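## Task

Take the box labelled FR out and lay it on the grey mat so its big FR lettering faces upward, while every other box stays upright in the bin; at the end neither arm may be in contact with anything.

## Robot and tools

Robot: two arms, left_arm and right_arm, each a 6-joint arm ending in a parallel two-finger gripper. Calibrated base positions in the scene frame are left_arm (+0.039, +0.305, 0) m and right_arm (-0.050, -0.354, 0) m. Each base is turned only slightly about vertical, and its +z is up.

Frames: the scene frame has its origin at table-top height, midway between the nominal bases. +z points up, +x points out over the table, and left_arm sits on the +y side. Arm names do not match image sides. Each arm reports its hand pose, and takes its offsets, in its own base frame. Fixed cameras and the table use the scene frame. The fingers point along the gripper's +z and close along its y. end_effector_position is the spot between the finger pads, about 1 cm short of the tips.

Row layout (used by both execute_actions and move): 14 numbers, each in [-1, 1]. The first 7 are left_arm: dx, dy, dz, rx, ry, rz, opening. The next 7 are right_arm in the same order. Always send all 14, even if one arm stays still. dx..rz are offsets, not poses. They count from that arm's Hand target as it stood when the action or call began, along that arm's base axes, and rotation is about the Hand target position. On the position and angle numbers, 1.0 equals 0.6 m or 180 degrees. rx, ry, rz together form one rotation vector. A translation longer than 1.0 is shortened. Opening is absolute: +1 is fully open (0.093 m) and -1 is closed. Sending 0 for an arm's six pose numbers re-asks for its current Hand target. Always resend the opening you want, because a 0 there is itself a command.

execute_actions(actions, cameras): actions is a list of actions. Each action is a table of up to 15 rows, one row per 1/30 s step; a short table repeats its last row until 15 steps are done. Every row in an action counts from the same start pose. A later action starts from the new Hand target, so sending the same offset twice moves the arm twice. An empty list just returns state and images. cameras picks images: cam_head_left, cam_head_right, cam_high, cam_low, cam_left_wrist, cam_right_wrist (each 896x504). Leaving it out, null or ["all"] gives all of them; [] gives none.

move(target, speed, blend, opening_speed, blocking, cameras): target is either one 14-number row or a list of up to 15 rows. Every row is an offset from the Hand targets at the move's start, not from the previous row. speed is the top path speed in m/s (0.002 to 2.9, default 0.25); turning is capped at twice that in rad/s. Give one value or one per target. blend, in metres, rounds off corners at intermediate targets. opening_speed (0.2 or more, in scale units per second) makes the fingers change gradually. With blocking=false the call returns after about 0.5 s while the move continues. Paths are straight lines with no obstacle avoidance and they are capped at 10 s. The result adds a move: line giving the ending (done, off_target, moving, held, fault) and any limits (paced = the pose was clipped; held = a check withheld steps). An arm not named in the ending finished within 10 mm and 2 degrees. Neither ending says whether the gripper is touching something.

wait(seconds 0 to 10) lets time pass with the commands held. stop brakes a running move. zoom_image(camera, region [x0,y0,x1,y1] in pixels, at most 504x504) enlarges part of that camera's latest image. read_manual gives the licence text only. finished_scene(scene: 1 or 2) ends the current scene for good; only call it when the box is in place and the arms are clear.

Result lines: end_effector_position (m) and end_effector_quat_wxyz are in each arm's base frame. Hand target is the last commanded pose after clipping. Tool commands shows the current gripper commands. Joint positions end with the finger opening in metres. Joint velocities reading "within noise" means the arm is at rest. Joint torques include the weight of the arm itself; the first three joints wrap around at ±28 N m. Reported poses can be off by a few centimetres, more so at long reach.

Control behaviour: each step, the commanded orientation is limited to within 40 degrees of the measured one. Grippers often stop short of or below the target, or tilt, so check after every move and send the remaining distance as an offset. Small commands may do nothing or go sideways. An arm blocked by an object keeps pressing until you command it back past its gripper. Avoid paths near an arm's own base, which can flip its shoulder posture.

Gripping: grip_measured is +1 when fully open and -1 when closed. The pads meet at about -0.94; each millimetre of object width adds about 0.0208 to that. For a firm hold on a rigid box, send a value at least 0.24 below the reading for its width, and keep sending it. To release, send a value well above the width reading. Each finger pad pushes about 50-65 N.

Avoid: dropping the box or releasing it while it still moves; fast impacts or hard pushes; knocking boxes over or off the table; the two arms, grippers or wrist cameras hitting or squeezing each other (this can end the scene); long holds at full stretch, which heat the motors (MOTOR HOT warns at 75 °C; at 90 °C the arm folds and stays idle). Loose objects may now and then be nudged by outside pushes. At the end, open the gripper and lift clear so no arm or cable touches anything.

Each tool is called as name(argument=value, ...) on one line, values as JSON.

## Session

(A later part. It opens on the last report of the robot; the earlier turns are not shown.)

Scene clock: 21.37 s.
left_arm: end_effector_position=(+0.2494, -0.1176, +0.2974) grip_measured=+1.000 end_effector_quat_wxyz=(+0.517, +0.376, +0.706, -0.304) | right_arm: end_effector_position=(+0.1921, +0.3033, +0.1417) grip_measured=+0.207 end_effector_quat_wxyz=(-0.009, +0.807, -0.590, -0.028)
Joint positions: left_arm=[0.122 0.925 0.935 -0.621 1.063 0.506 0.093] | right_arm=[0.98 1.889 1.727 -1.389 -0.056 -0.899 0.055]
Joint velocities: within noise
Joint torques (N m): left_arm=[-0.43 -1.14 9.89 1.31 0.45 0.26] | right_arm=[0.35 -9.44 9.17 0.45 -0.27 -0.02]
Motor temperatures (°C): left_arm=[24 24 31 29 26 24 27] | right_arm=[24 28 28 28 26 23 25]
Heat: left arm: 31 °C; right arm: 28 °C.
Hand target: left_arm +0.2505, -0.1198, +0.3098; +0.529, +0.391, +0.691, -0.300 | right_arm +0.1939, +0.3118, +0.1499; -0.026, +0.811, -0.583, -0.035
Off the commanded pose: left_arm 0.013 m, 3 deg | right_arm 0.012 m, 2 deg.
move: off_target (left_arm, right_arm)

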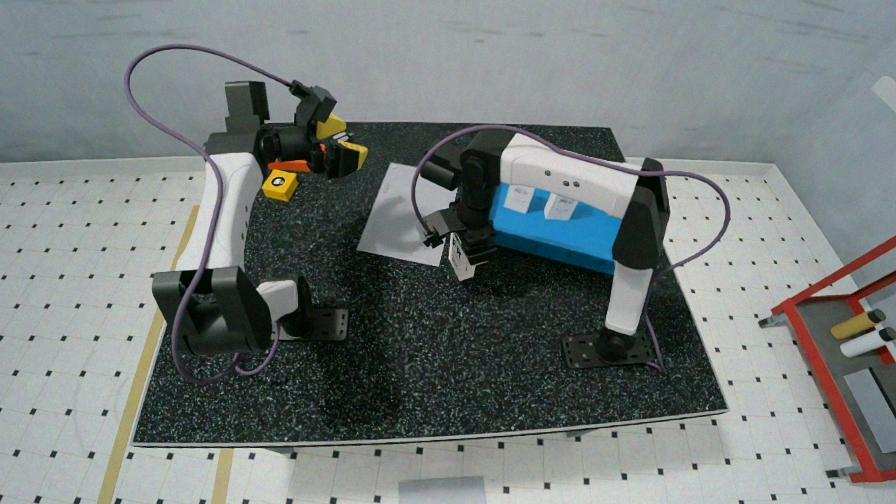

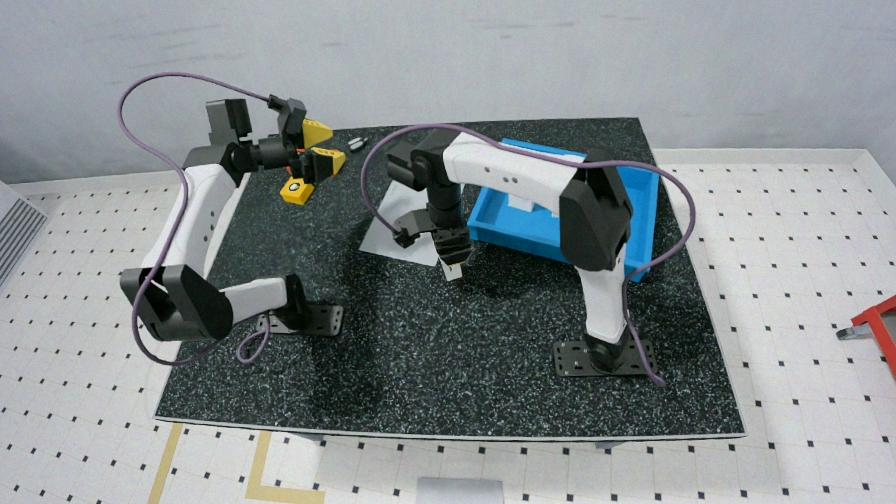

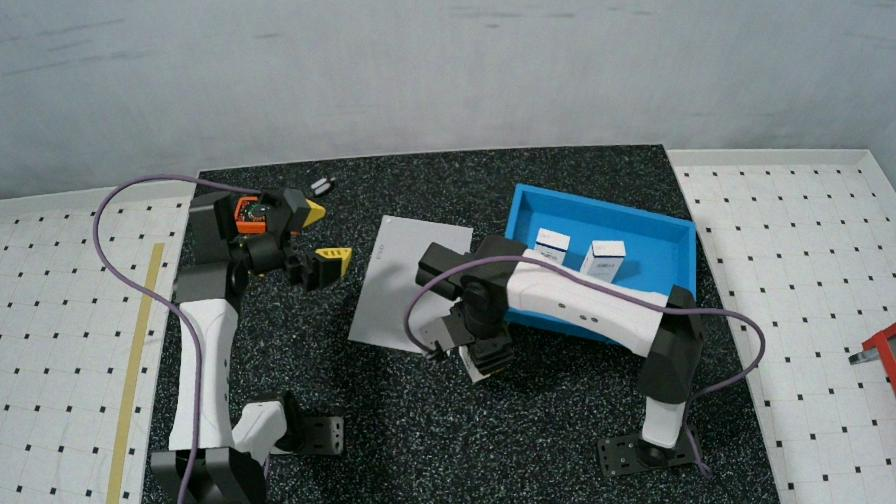

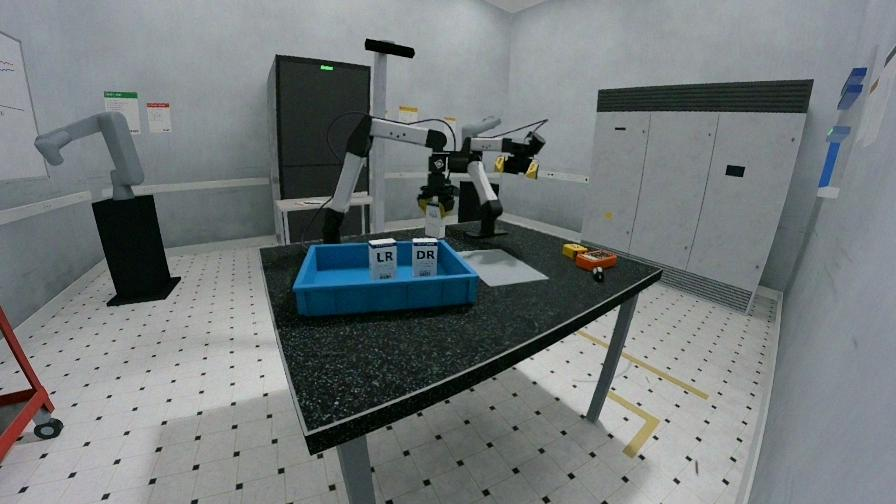

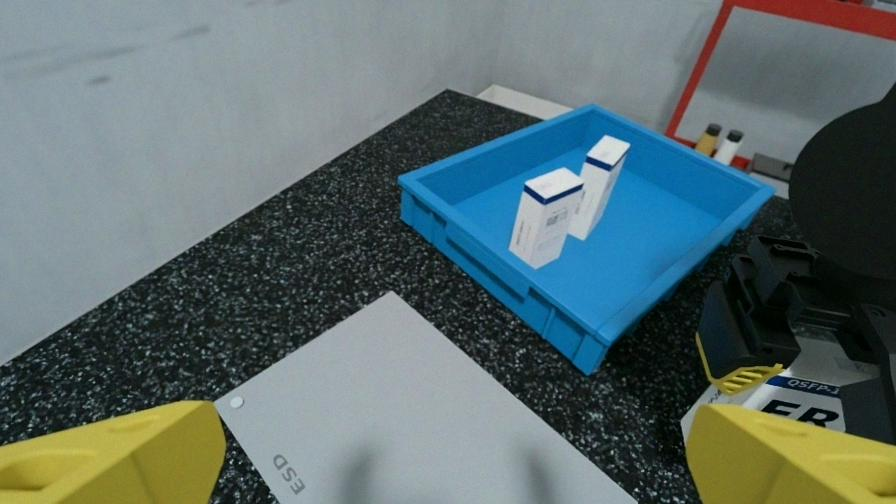

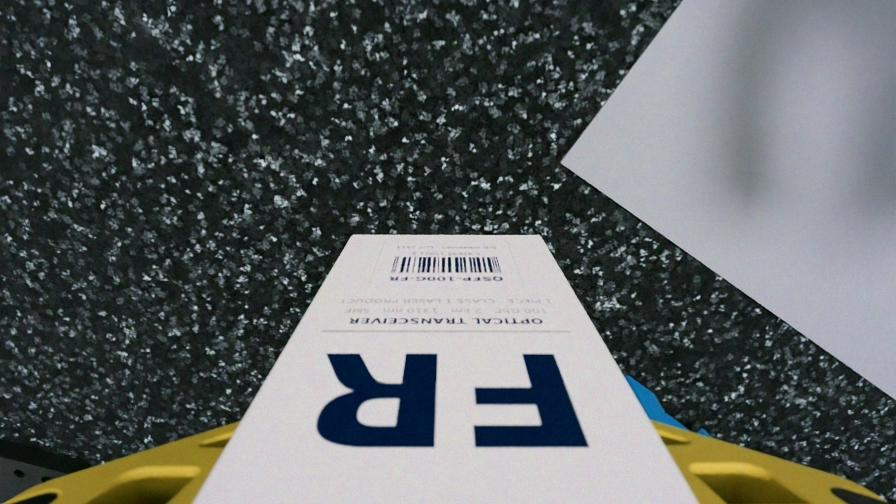

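move(target=[0,0,0,0,0,0,1,0,0,-0.08,0.0068,-0.0031,0,0.08], speed=0.1, cameras=["cam_right_wrist","cam_head_left"])

move(target=[0,0,0,0,0,0,1,0,0,-0.017,0,0,0,0.08], speed=0.03, cameras=[])

move(target=[0,0,0,0,0,0,1,0,0,-0.008,0,0,0,0.08], speed=0.02, cameras=["cam_right_wrist","cam_low"])

Scene clock: 23.00 s.
left_arm: end_effector_position=(+0.2494, -0.1176, +0.2974) grip_measured=+1.000 end_effector_quat_wxyz=(+0.517, +0.375, +0.706, -0.305) | right_arm: end_effector_position=(+0.1938, +0.3066, +0.0939) grip_measured=+0.207 end_effector_quat_wxyz=(-0.018, +0.808, -0.589, -0.030)
Joint positions: left_arm=[0.122 0.925 0.935 -0.622 1.063 0.506 0.093] | right_arm=[0.98 1.889 1.536 -1.179 -0.058 -0.901 0.055]
Joint velocities: within noise
Joint torques (N m): left_arm=[-0.44 -1.18 9.84 1.32 0.44 0.29] | right_arm=[0.24 -11.67 6.5 0.63 -0.26 -0.02]
Motor temperatures (°C): left_arm=[24 24 31 29 26 24 27] | right_arm=[24 29 28 28 26 23 25]
Heat: left arm: 31 °C; right arm: 29 °C.
Hand target: left_arm +0.2505, -0.1198, +0.3098; +0.529, +0.391, +0.691, -0.300 | right_arm +0.1940, +0.3118, +0.1018; -0.037, +0.811, -0.583, -0.037
Off the commanded pose: left_arm 0.013 m, 3 deg | right_arm 0.009 m, 2 deg.
move: off_target (left_arm)
Images, in order (width x height): cam_head_left 896x504, cam_right_wrist 896x504.

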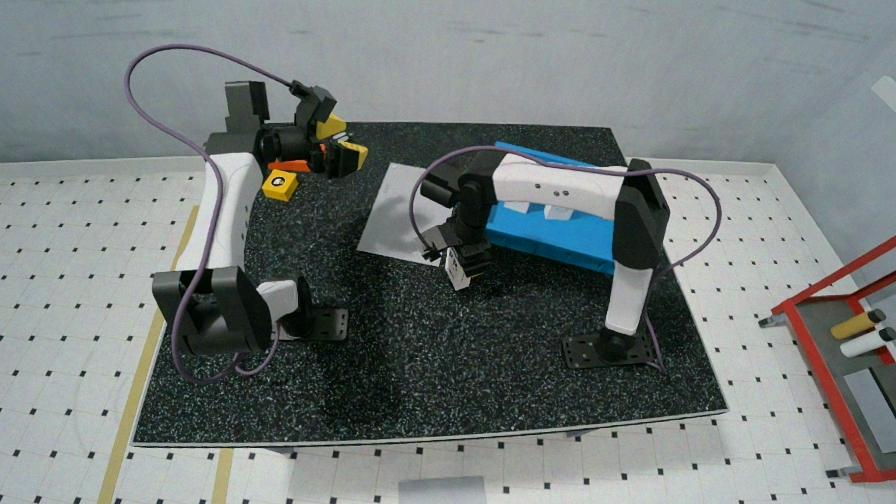

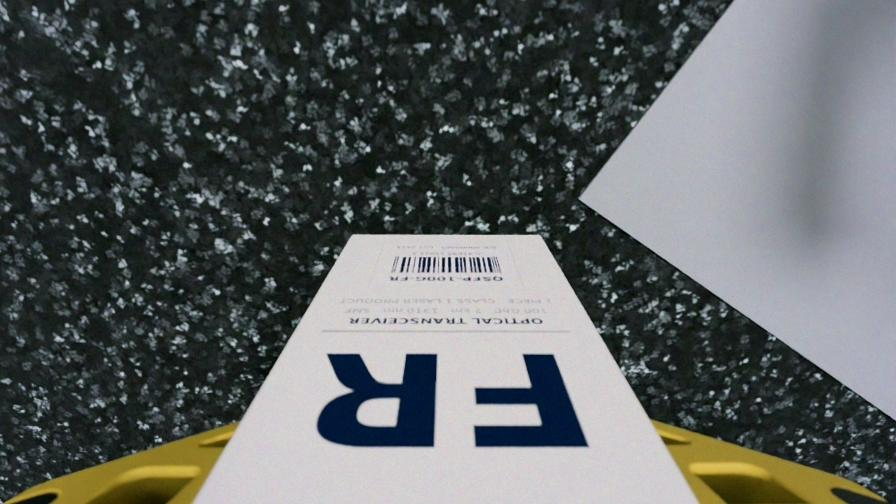

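Scene clock: 23.97 s.
left_arm: end_effector_position=(+0.2494, -0.1176, +0.2974) grip_measured=+1.000 end_effector_quat_wxyz=(+0.517, +0.375, +0.706, -0.305) | right_arm: end_effector_position=(+0.1937, +0.3065, +0.0853) grip_measured=+0.207 end_effector_quat_wxyz=(-0.020, +0.808, -0.589, -0.030)
Joint positions: left_arm=[0.122 0.925 0.935 -0.622 1.063 0.506 0.093] | right_arm=[0.98 1.889 1.502 -1.141 -0.058 -0.901 0.055]
Joint velocities: within noise
Joint torques (N m): left_arm=[-0.4 -1.16 9.95 1.31 0.44 0.28] | right_arm=[0.27 -11.25 6.34 0.64 -0.26 -0.05]
Motor temperatures (°C): left_arm=[24 24 31 29 26 24 27] | right_arm=[24 29 28 28 26 23 25]
Heat: left arm: 31 °C; right arm: 29 °C.
Hand target: left_arm +0.2505, -0.1198, +0.3098; +0.529, +0.391, +0.691, -0.300 | right_arm +0.1939, +0.3118, +0.0916; -0.037, +0.811, -0.583, -0.037
Off the commanded pose: left_arm 0.013 m, 3 deg | right_arm 0.008 m, 2 deg.
move: off_target (left_arm)
No camera images: "cameras" was empty.

Scene clock: 24.67 s.
left_arm: end_effector_position=(+0.2494, -0.1176, +0.2974) grip_measured=+1.000 end_effector_quat_wxyz=(+0.517, +0.375, +0.706, -0.305) | right_arm: end_effector_position=(+0.1936, +0.3065, +0.0835) grip_measured=+0.207 end_effector_quat_wxyz=(-0.021, +0.808, -0.588, -0.030)
Joint positions: left_arm=[0.122 0.925 0.935 -0.622 1.063 0.506 0.093] | right_arm=[0.98 1.889 1.494 -1.132 -0.059 -0.901 0.055]
Joint velocities: within noise
Joint torques (N m): left_arm=[-0.49 -1.17 9.88 1.29 0.44 0.26] | right_arm=[0.2 -10.99 5.63 0.76 -0.26 0]
Motor temperatures (°C): left_arm=[24 24 32 29 26 24 27] | right_arm=[24 29 28 28 26 23 25]
Heat: left arm: 32 °C; right arm: 29 °C.
Hand target: left_arm +0.2505, -0.1198, +0.3098; +0.529, +0.391, +0.691, -0.300 | right_arm +0.1939, +0.3118, +0.0868; -0.037, +0.811, -0.583, -0.037
Off the commanded pose: left_arm 0.013 m, 3 deg | right_arm 0.006 m, 2 deg.
move: off_target (left_arm)
Images, in order (width x height): cam_low 896x504, cam_right_wrist 896x504.

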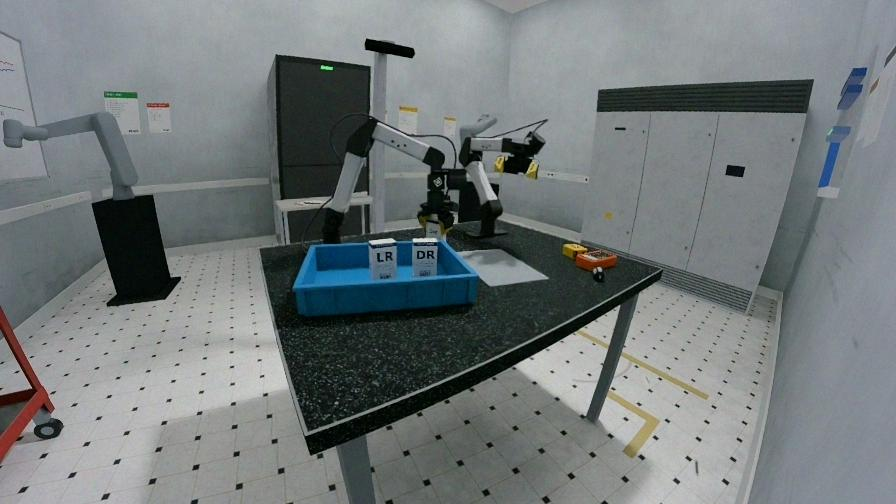

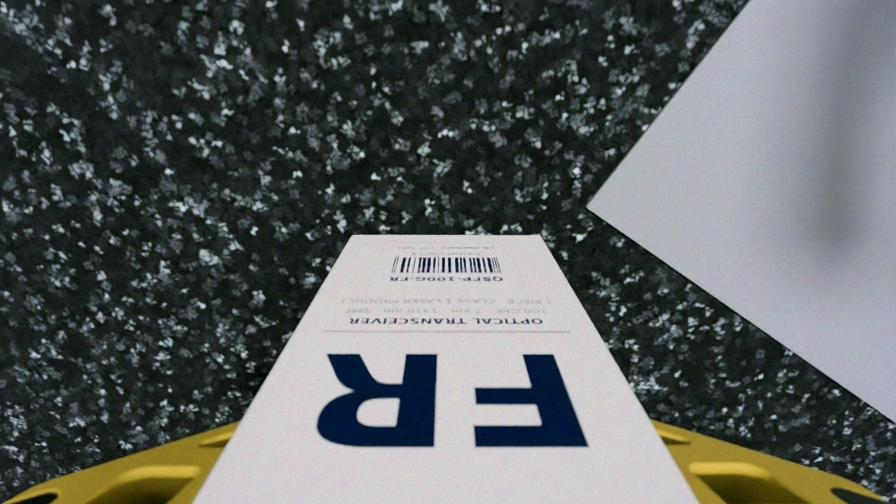

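move(target=[0,0,0,0,0,0,1,0,0,-0.008,0,0,0,0.08], speed=0.02, cameras=[])

move(target=[0,0,0,0,0,0,1,0,0,-0.006,0,0,0,0.08], speed=0.02, cameras=["cam_right_wrist"])

Scene clock: 25.47 s.
left_arm: end_effector_position=(+0.2494, -0.1176, +0.2974) grip_measured=+1.000 end_effector_quat_wxyz=(+0.517, +0.375, +0.706, -0.305) | right_arm: end_effector_position=(+0.1935, +0.3064, +0.0830) grip_measured=+0.207 end_effector_quat_wxyz=(-0.022, +0.808, -0.588, -0.030)
Joint positions: left_arm=[0.122 0.925 0.935 -0.622 1.063 0.506 0.093] | right_arm=[0.98 1.887 1.489 -1.127 -0.059 -0.901 0.055]
Joint velocities: within noise
Joint torques (N m): left_arm=[-0.34 -1.14 9.91 1.31 0.44 0.27] | right_arm=[0.12 -10.39 4.85 0.92 -0.24 -0.01]
Motor temperatures (°C): left_arm=[24 24 32 29 26 24 27] | right_arm=[24 30 28 28 26 23 25]
Heat: left arm: 32 °C; right arm: 30 °C.
Hand target: left_arm +0.2505, -0.1198, +0.3098; +0.529, +0.391, +0.691, -0.300 | right_arm +0.1939, +0.3118, +0.0820; -0.037, +0.811, -0.583, -0.037
Off the commanded pose: left_arm 0.013 m, 3 deg | right_arm 0.005 m, 2 deg.
move: off_target (left_arm)
No camera images: "cameras" was empty.

Scene clock: 26.17 s.
left_arm: end_effector_position=(+0.2494, -0.1176, +0.2974) grip_measured=+1.000 end_effector_quat_wxyz=(+0.517, +0.375, +0.706, -0.305) | right_arm: end_effector_position=(+0.1933, +0.3062, +0.0829) grip_measured=+0.206 end_effector_quat_wxyz=(-0.024, +0.808, -0.588, -0.031)
Joint positions: left_arm=[0.122 0.925 0.935 -0.622 1.063 0.506 0.093] | right_arm=[0.98 1.882 1.481 -1.12 -0.059 -0.901 0.055]
Joint velocities: within noise
Joint torques (N m): left_arm=[-0.39 -1.16 9.89 1.32 0.42 0.27] | right_arm=[0.14 -9.63 4.52 0.99 -0.24 0]
Motor temperatures (°C): left_arm=[24 24 32 29 26 24 27] | right_arm=[24 30 28 28 26 23 25]
Heat: left arm: 32 °C; right arm: 30 °C.
Hand target: left_arm +0.2505, -0.1198, +0.3098; +0.529, +0.391, +0.691, -0.300 | right_arm +0.1939, +0.3118, +0.0785; -0.037, +0.811, -0.583, -0.037
Off the commanded pose: left_arm 0.013 m, 3 deg | right_arm 0.007 m, 2 deg.
move: off_target (left_arm)
Images, in order (width x height): cam_right_wrist 896x504.

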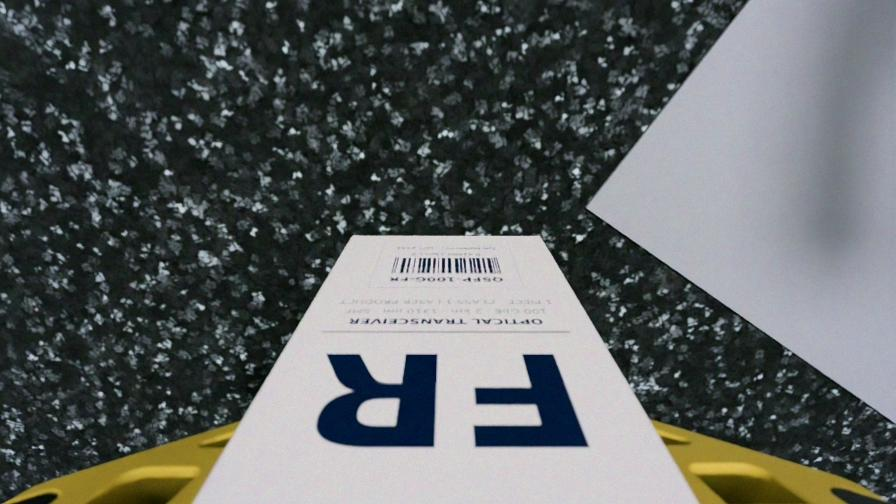

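move(target=[0,0,0,0,0,0,1,0,0,0.009,0,0,0,0.08], speed=0.03, cameras=[])

move(target=[0,0,0,0,0,0,1,0,0,0,0,0,0,0.85], opening_speed=0.35, cameras=["cam_right_wrist"])

Scene clock: 27.07 s.
left_arm: end_effector_position=(+0.2494, -0.1176, +0.2974) grip_measured=+1.000 end_effector_quat_wxyz=(+0.517, +0.375, +0.706, -0.305) | right_arm: end_effector_position=(+0.1933, +0.3062, +0.0829) grip_measured=+0.206 end_effector_quat_wxyz=(-0.024, +0.808, -0.588, -0.031)
Joint positions: left_arm=[0.122 0.925 0.935 -0.622 1.063 0.506 0.093] | right_arm=[0.98 1.882 1.481 -1.12 -0.059 -0.901 0.055]
Joint velocities: within noise
Joint torques (N m): left_arm=[-0.42 -1.14 9.94 1.3 0.44 0.27] | right_arm=[0.31 -10.07 6.01 0.76 -0.27 0]
Motor temperatures (°C): left_arm=[24 24 32 29 26 24 27] | right_arm=[24 30 29 28 26 23 25]
Heat: left arm: 32 °C; right arm: 30 °C.
Hand target: left_arm +0.2505, -0.1198, +0.3098; +0.529, +0.391, +0.691, -0.300 | right_arm +0.1939, +0.3118, +0.0839; -0.037, +0.811, -0.583, -0.037
Off the commanded pose: left_arm 0.013 m, 3 deg | right_arm 0.006 m, 2 deg.
move: off_target (left_arm)
No camera images: "cameras" was empty.

Scene clock: 29.47 s.
left_arm: end_effector_position=(+0.2494, -0.1176, +0.2974) grip_measured=+1.000 end_effector_quat_wxyz=(+0.517, +0.376, +0.706, -0.304) | right_arm: end_effector_position=(+0.1939, +0.3081, +0.0826) grip_measured=+0.848 end_effector_quat_wxyz=(-0.028, +0.808, -0.588, -0.033)
Joint positions: left_arm=[0.122 0.925 0.935 -0.622 1.063 0.507 0.093] | right_arm=[0.98 1.881 1.479 -1.109 -0.063 -0.901 0.086]
Joint velocities: within noise
Joint torques (N m): left_arm=[-0.39 -1.13 9.89 1.31 0.44 0.27] | right_arm=[0.09 -10.1 6.22 0.66 -0.2 -0.01]
Motor temperatures (°C): left_arm=[24 24 32 29 26 24 27] | right_arm=[24 30 29 28 26 23 25]
Heat: left arm: 32 °C; right arm: 30 °C.
Hand target: left_arm +0.2505, -0.1198, +0.3098; +0.529, +0.391, +0.691, -0.300 | right_arm +0.1939, +0.3118, +0.0839; -0.037, +0.811, -0.583, -0.037
Off the commanded pose: left_arm 0.013 m, 3 deg | right_arm 0.004 m, 1 deg.
move: off_target (left_arm)
Images, in order (width x height): cam_right_wrist 896x504.

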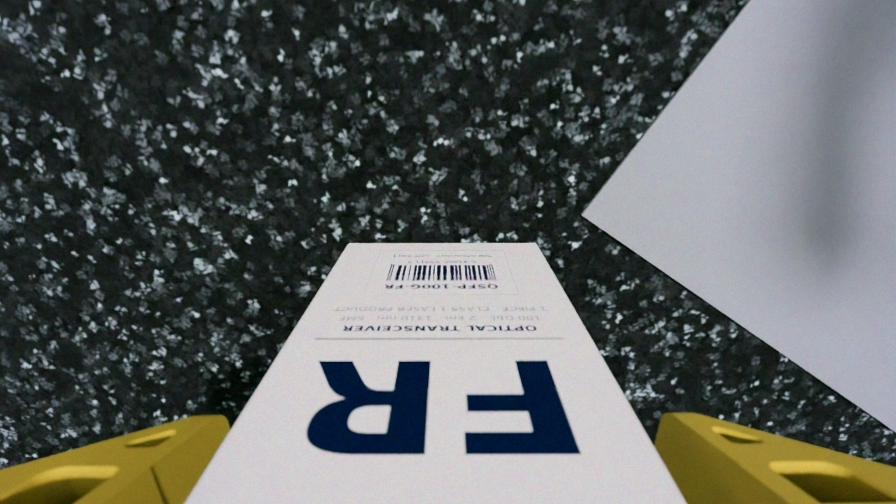

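Lift off.

move(target=[0,0,0,0,0,0,1,0,0,0.12,0,0,0,0.85], speed=0.1, cameras=["cam_right_wrist","cam_left_wrist"])

Scene clock: 31.00 s.
left_arm: end_effector_position=(+0.2494, -0.1176, +0.2974) grip_measured=+1.000 end_effector_quat_wxyz=(+0.517, +0.376, +0.706, -0.304) | right_arm: end_effector_position=(+0.1939, +0.3082, +0.1448) grip_measured=+0.848 end_effector_quat_wxyz=(-0.024, +0.808, -0.588, -0.032)
Joint positions: left_arm=[0.122 0.925 0.935 -0.622 1.063 0.507 0.093] | right_arm=[0.98 1.881 1.727 -1.367 -0.063 -0.901 0.086]
Joint velocities: within noise
Joint torques (N m): left_arm=[-0.5 -1.13 9.89 1.29 0.45 0.29] | right_arm=[0.16 -10.61 8.83 0.4 -0.24 0.01]
Motor temperatures (°C): left_arm=[24 24 33 29 26 24 27] | right_arm=[24 30 29 28 26 23 25]
Heat: left arm: 33 °C; right arm: 30 °C.
Hand target: left_arm +0.2505, -0.1198, +0.3098; +0.529, +0.391, +0.691, -0.300 | right_arm +0.1939, +0.3117, +0.1559; -0.037, +0.811, -0.583, -0.037
Off the commanded pose: left_arm 0.013 m, 3 deg | right_arm 0.012 m, 2 deg.
move: off_target (left_arm, right_arm)
Images, in order (width x height): cam_left_wrist 896x504, cam_right_wrist 896x504.

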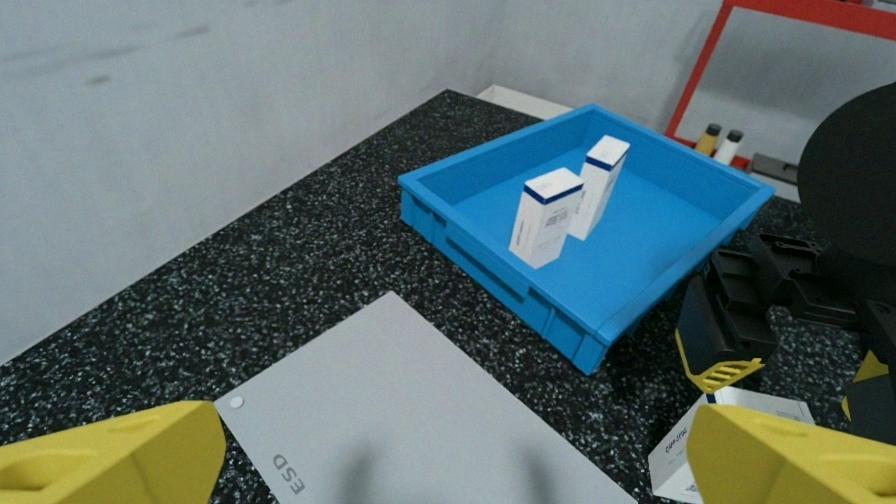

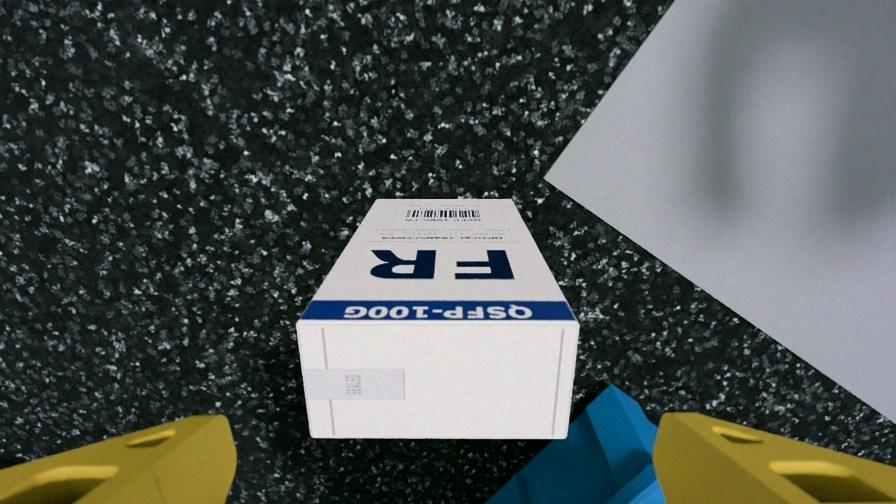

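move(target=[[0,0,0,0,0,0,1,0.01,-0.05,0.05,0,0,-0.05,0.85],[-0.02,-0.03,0,0,0,-0.0553,1,0.06,-0.35,0.16,0,0,-0.45,0.85],[-0.21,-0.373,-0.2,0,0,-0.0553,1,0.06,-0.37,0.16,0,0,-0.5,0.85]], speed=0.22, blend=[0.02,0.02,0])

Scene clock: 37.00 s.
left_arm: end_effector_position=(+0.1230, -0.3410, +0.1860) grip_measured=+1.000 end_effector_quat_wxyz=(+0.493, +0.459, +0.656, -0.342) | right_arm: end_effector_position=(+0.2339, +0.0950, +0.2470) grip_measured=+0.848 end_effector_quat_wxyz=(+0.108, -0.170, +0.979, +0.017)
Joint positions: left_arm=[-1.231 1.077 0.464 0.328 -0.013 0.001 0.093] | right_arm=[0.395 1.391 1.604 -1.564 0.014 0.05 0.086]
Joint velocities: within noise
Joint torques (N m): left_arm=[-0.76 -2.5 7.35 1.98 -0.22 -0.06] | right_arm=[-0.58 -6.6 5.97 0.82 0.08 0.18]
Motor temperatures (°C): left_arm=[24 24 33 30 26 24 27] | right_arm=[24 31 29 28 26 23 25]
Heat: left arm: 33 °C; right arm: 31 °C.
Hand target: left_arm +0.1245, -0.3435, +0.1899; +0.501, +0.449, +0.654, -0.345 | right_arm +0.2299, +0.0898, +0.2518; +0.053, -0.161, +0.986, +0.000
Off the commanded pose: left_arm 0.005 m, 2 deg | right_arm 0.008 m, 7 deg.
joint sent to its limit (right arm) — joint 4 (wrist pitch), lower limit. The joint targets are off in orientation, not in position.
move: off_target (right_arm)

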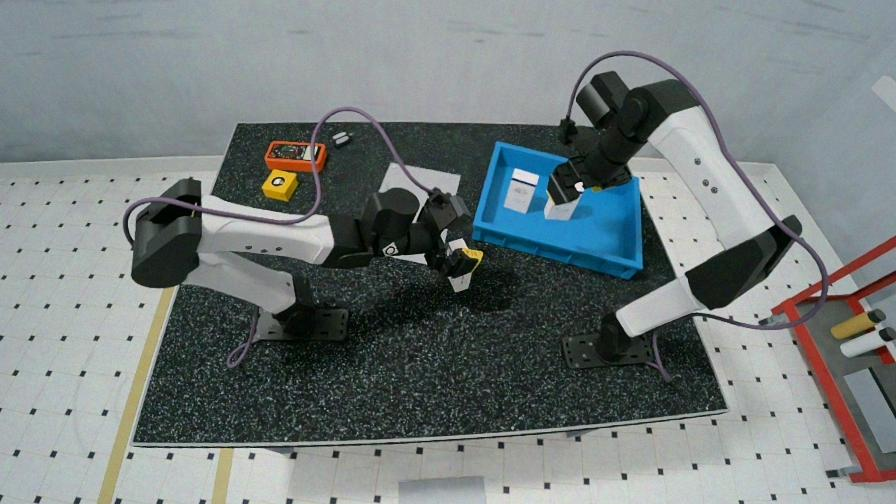

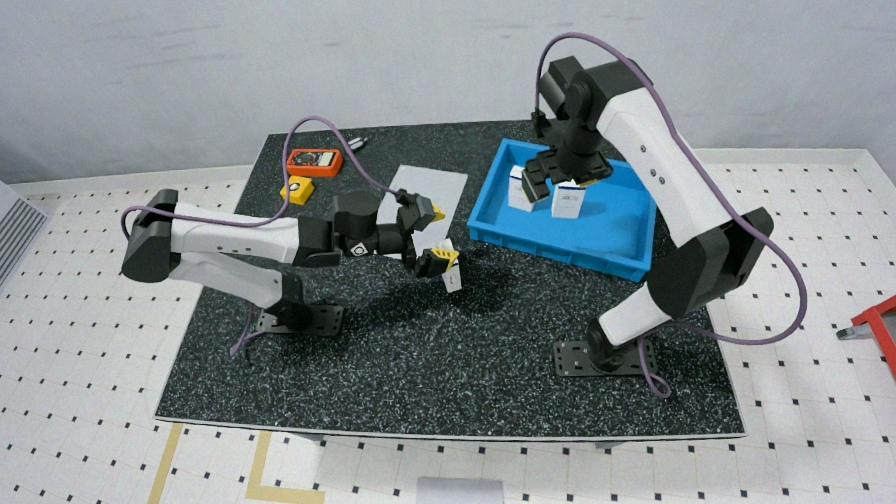

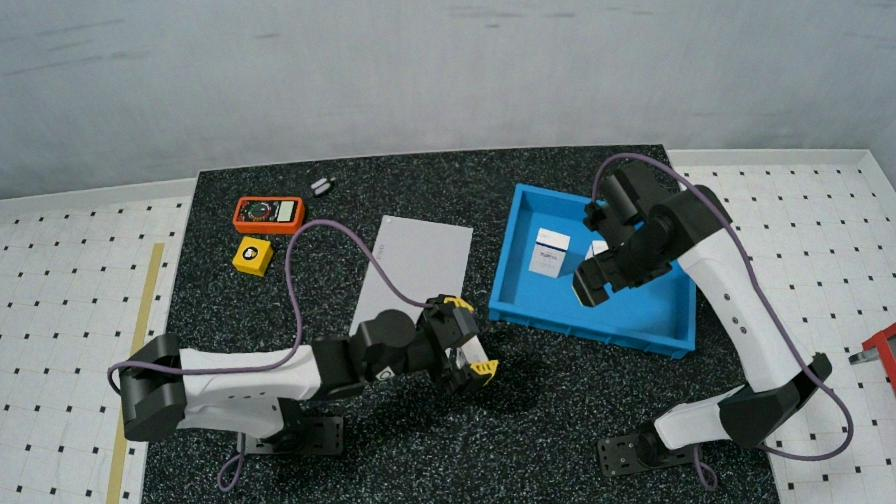

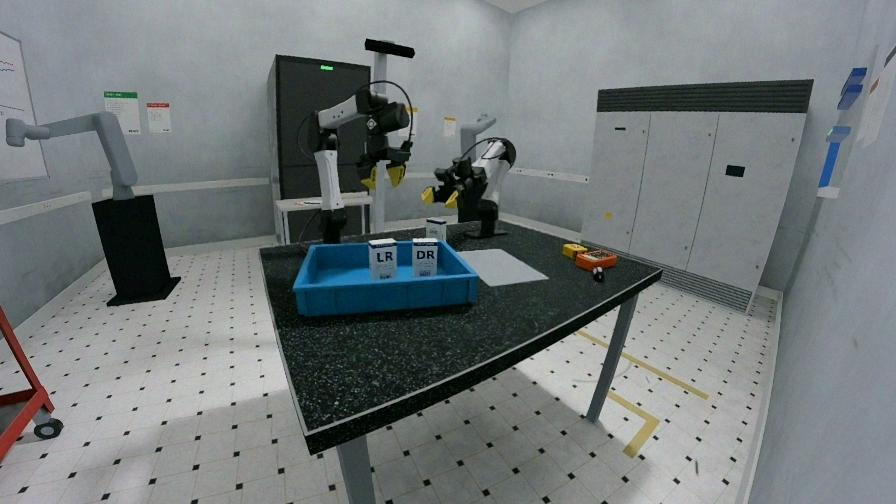

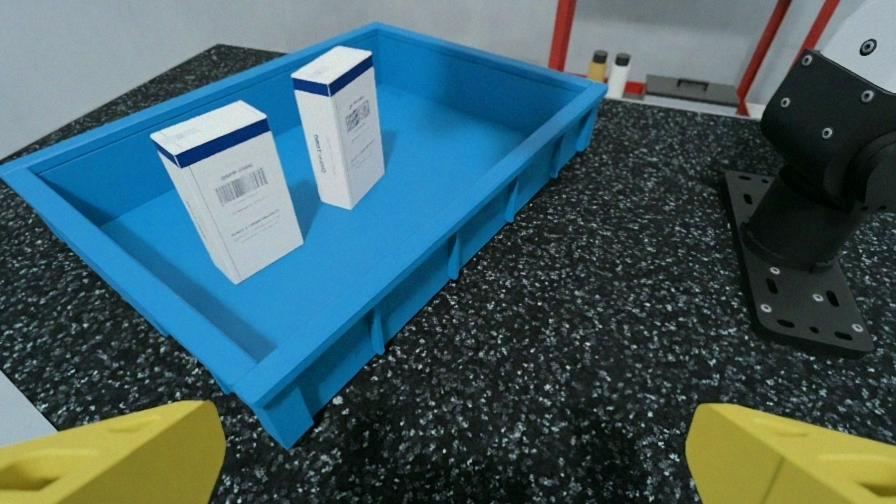

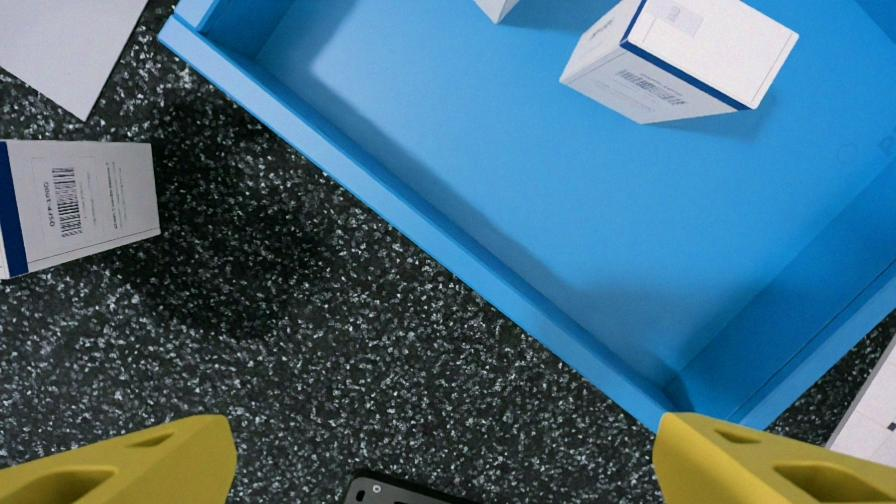

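move(target=[0,0,-0.04,0,0,0,1,0,0,0,0,0,0,0.85], speed=0.1, cameras=["cam_left_wrist","cam_high"])

zoom_image(camera="cam_high", region=[390, 260, 540, 410])

Scene clock: 38.40 s.
left_arm: end_effector_position=(+0.1232, -0.3411, +0.1623) grip_measured=+1.000 end_effector_quat_wxyz=(+0.493, +0.459, +0.655, -0.342) | right_arm: end_effector_position=(+0.2340, +0.0949, +0.2470) grip_measured=+0.848 end_effector_quat_wxyz=(+0.108, -0.170, +0.979, +0.017)
Joint positions: left_arm=[-1.231 1.141 0.39 0.467 -0.014 0.001 0.093] | right_arm=[0.395 1.391 1.604 -1.564 0.014 0.051 0.086]
Joint velocities: within noise
Joint torques (N m): left_arm=[-0.73 -2.56 7.02 1.96 -0.21 -0.08] | right_arm=[-0.69 -6.64 5.9 0.82 0.04 0.16]
Motor temperatures (°C): left_arm=[24 24 33 30 26 24 27] | right_arm=[24 31 29 28 26 23 25]
Heat: left arm: 33 °C; right arm: 31 °C.
Hand target: left_arm +0.1245, -0.3436, +0.1658; +0.501, +0.449, +0.654, -0.345 | right_arm +0.2299, +0.0898, +0.2518; +0.053, -0.161, +0.986, +0.000
Off the commanded pose: left_arm 0.004 m, 1 deg | right_arm 0.008 m, 7 deg.
joint sent to its limit (right arm) — joint 4 (wrist pitch), lower limit. The joint targets are off in orientation, not in position.
move: off_target (right_arm)
Images, in order (width x height): cam_high 896x504, cam_left_wrist 896x504.

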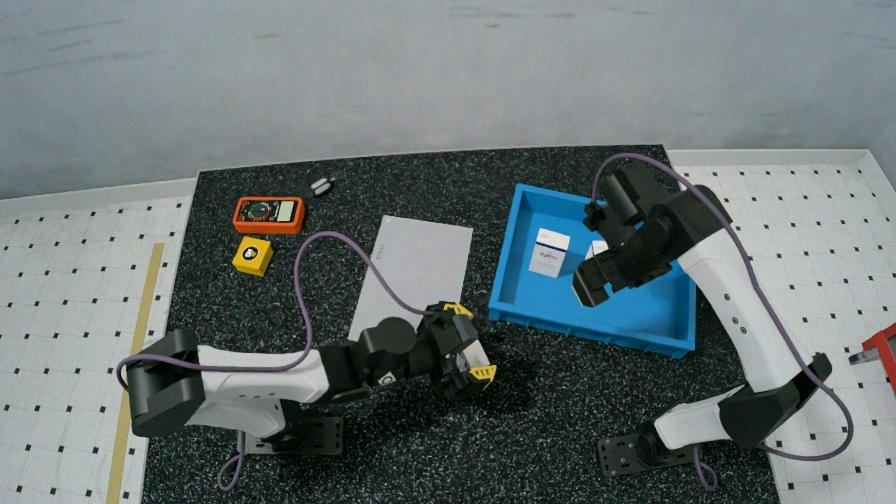

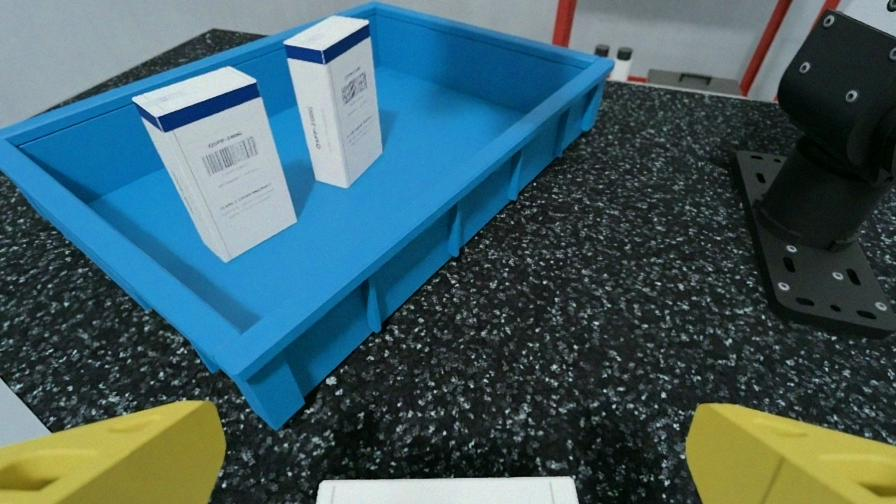

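Scaled by 3.360 from the camera's 896x504 image, which has a finer 1280x720 frame.

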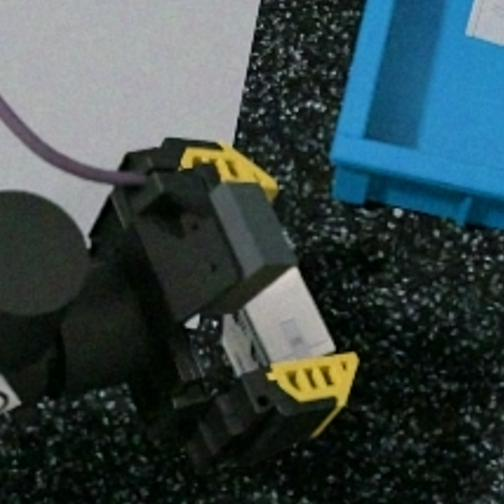

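move(target=[[-0.005,0.0135,0,0,0,0,1,0,0,0,0,0,0,0.85],[-0.005,0.0135,-0.06,0,0,0,1,0,0,0,0,0,0,0.85]], speed=0.08, cameras=["cam_left_wrist","cam_high"])

zoom_image(camera="cam_high", region=[390, 260, 540, 410])

Scene clock: 40.43 s.
left_arm: end_effector_position=(+0.1205, -0.3334, +0.1273) grip_measured=+1.000 end_effector_quat_wxyz=(+0.494, +0.458, +0.655, -0.343) | right_arm: end_effector_position=(+0.2340, +0.0949, +0.2470) grip_measured=+0.848 end_effector_quat_wxyz=(+0.108, -0.170, +0.979, +0.017)
Joint positions: left_arm=[-1.231 1.239 0.266 0.692 -0.014 0 0.093] | right_arm=[0.395 1.391 1.604 -1.564 0.014 0.051 0.086]
Joint velocities: within noise
Joint torques (N m): left_arm=[-0.92 -2.44 6.35 1.95 -0.22 -0.06] | right_arm=[-0.55 -6.72 5.86 0.8 0.1 0.17]
Motor temperatures (°C): left_arm=[24 24 33 31 26 24 27] | right_arm=[24 31 29 28 26 23 25]
Heat: left arm: 33 °C; right arm: 31 °C.
Hand target: left_arm +0.1215, -0.3355, +0.1299; +0.501, +0.449, +0.654, -0.345 | right_arm +0.2299, +0.0898, +0.2518; +0.053, -0.161, +0.986, +0.000
Off the commanded pose: left_arm 0.003 m, 1 deg | right_arm 0.008 m, 7 deg.
joint sent to its limit (right arm) — joint 4 (wrist pitch), lower limit. The joint targets are off in orientation, not in position.
move: off_target (right_arm)
Images, in order (width x height): cam_high 896x504, cam_left_wrist 896x504.

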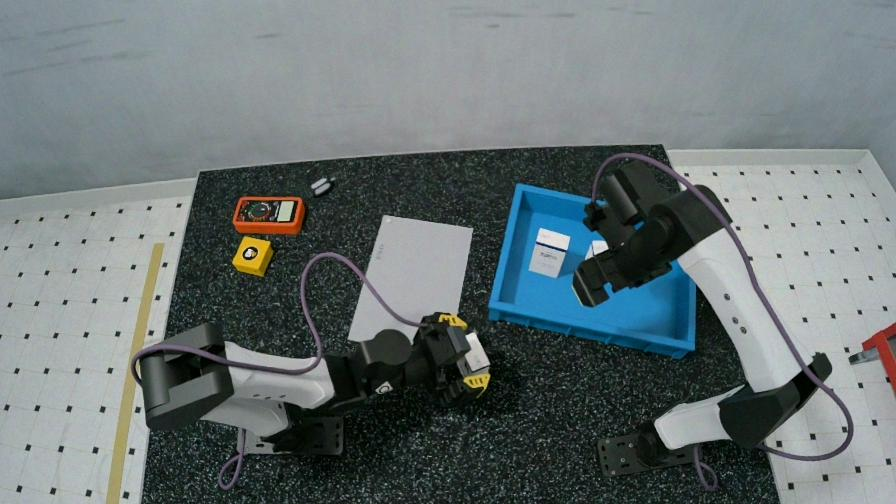

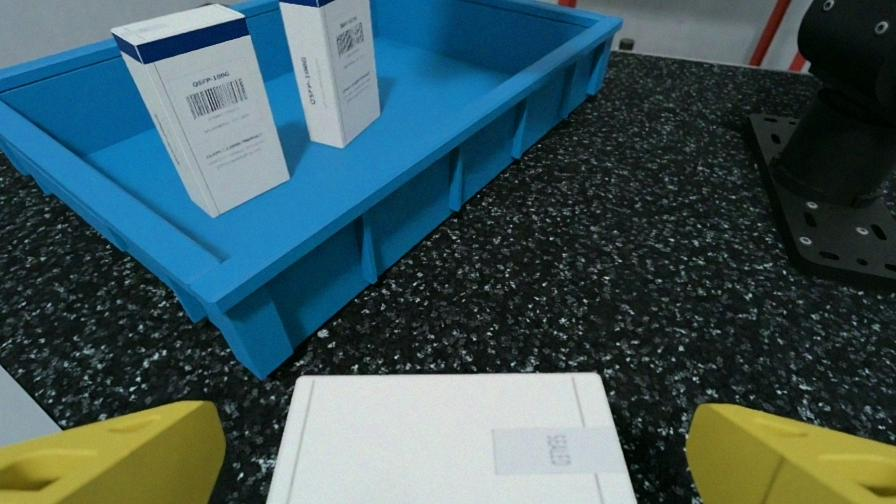

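Scaled by 3.360 from the camera's 896x504 image, which has a finer 1280x720 frame.

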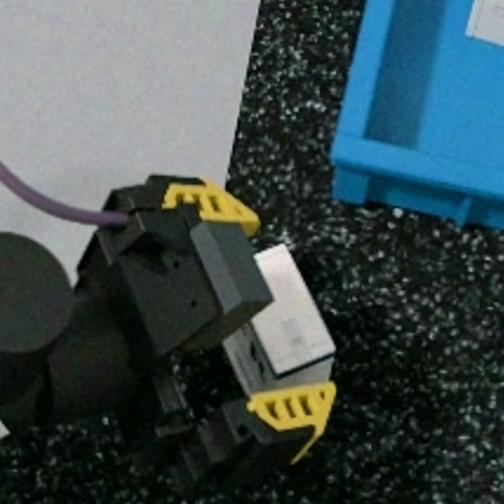

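move(target=[0,0,-0.065,0,0,0,1,0,0,0,0,0,0,0.85], speed=0.08, cameras=["cam_left_wrist","cam_low"])

zoom_image(camera="cam_low", region=[390, 180, 510, 270])

Scene clock: 44.20 s.
left_arm: end_effector_position=(+0.1209, -0.3344, +0.0886) grip_measured=+1.000 end_effector_quat_wxyz=(+0.495, +0.457, +0.655, -0.343) | right_arm: end_effector_position=(+0.2340, +0.0949, +0.2470) grip_measured=+0.848 end_effector_quat_wxyz=(+0.108, -0.170, +0.979, +0.017)
Joint positions: left_arm=[-1.231 1.502 0.19 1.032 -0.014 -0.001 0.093] | right_arm=[0.395 1.391 1.604 -1.564 0.014 0.051 0.086]
Joint velocities: within noise
Joint torques (N m): left_arm=[-0.8 -3.47 4.59 1.94 -0.22 -0.04] | right_arm=[-0.51 -6.65 5.85 0.81 0.06 0.17]
Motor temperatures (°C): left_arm=[24 25 32 31 26 24 27] | right_arm=[24 31 29 28 26 23 25]
Heat: left arm: 32 °C; right arm: 31 °C.
Hand target: left_arm +0.1215, -0.3354, +0.0909; +0.501, +0.449, +0.654, -0.345 | right_arm +0.2299, +0.0898, +0.2518; +0.053, -0.161, +0.986, +0.000
Off the commanded pose: left_arm 0.003 m, 1 deg | right_arm 0.008 m, 7 deg.
joint sent to its limit (right arm) — joint 4 (wrist pitch), lower limit. The joint targets are off in orientation, not in position.
move: off_target (right_arm)
Images, in order (width x height): cam_low 896x504, cam_left_wrist 896x504.

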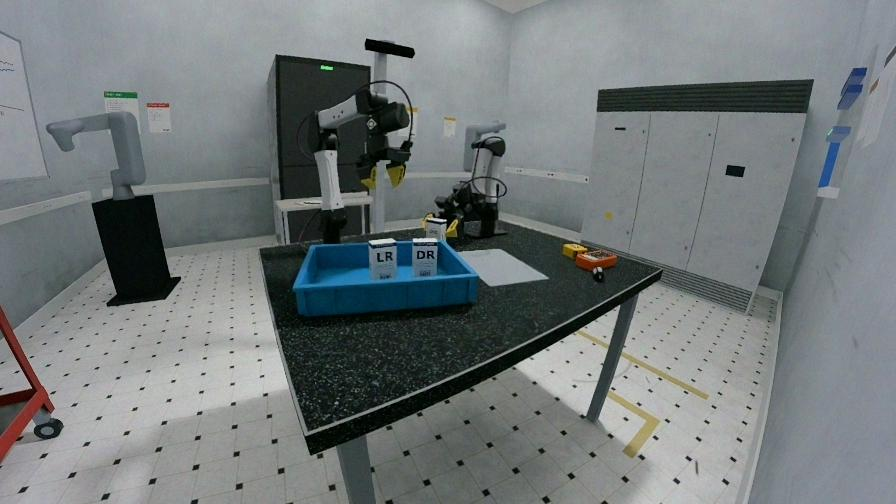

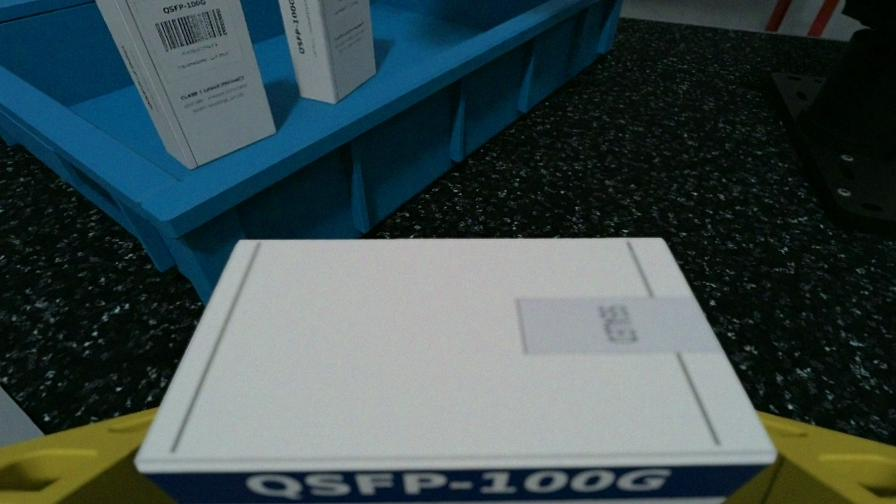

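Scaled by 4.200 from the camera's 896x504 image, which has a finer 1280x720 frame.

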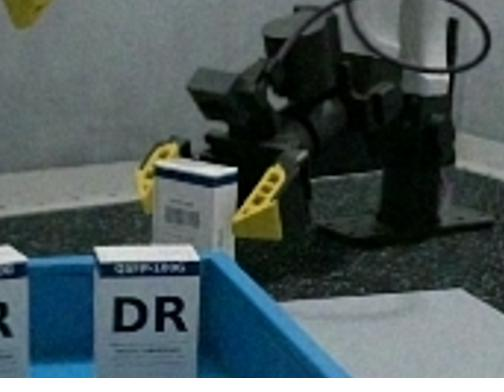

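move(target=[0,0,0,0,0,0,0.08,0,0,0,0,0,0,0.85], opening_speed=0.35, cameras=["cam_left_wrist"])

Scene clock: 47.13 s.
left_arm: end_effector_position=(+0.1211, -0.3344, +0.0889) grip_measured=+0.239 end_effector_quat_wxyz=(+0.495, +0.457, +0.655, -0.343) | right_arm: end_effector_position=(+0.2340, +0.0949, +0.2470) grip_measured=+0.848 end_effector_quat_wxyz=(+0.108, -0.170, +0.979, +0.017)
Joint positions: left_arm=[-1.231 1.502 0.19 1.034 -0.015 -0.001 0.057] | right_arm=[0.395 1.391 1.604 -1.564 0.014 0.051 0.086]
Joint velocities: within noise
Joint torques (N m): left_arm=[-0.8 -3.41 4.63 1.96 -0.21 -0.04] | right_arm=[-0.7 -6.79 5.97 0.8 0.08 0.19]
Motor temperatures (°C): left_arm=[24 25 32 32 26 24 27] | right_arm=[24 31 29 28 26 23 25]
Heat: left arm: 32 °C; right arm: 31 °C.
Hand target: left_arm +0.1215, -0.3354, +0.0909; +0.501, +0.449, +0.654, -0.345 | right_arm +0.2299, +0.0898, +0.2518; +0.053, -0.161, +0.986, +0.000
Off the commanded pose: left_arm 0.002 m, 1 deg | right_arm 0.008 m, 7 deg.
joint sent to its limit (right arm) — joint 4 (wrist pitch), lower limit. The joint targets are off in orientation, not in position.
move: off_target (right_arm)
Images, in order (width x height): cam_left_wrist 896x504.

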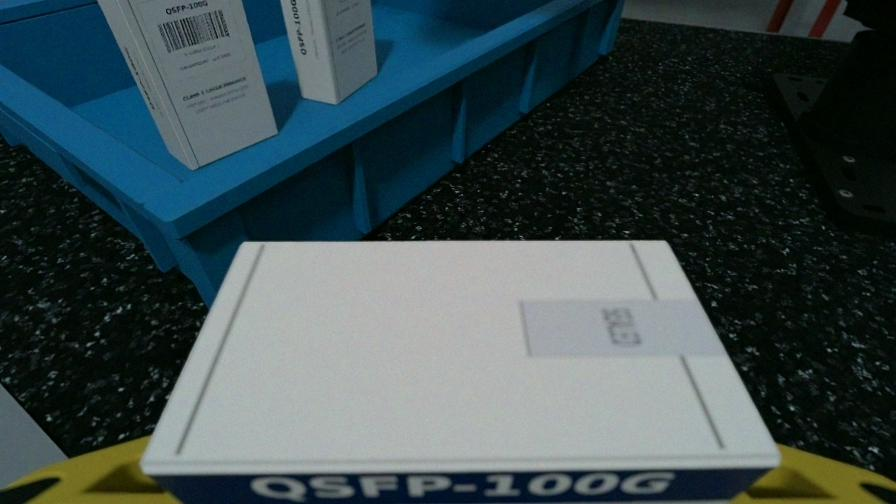

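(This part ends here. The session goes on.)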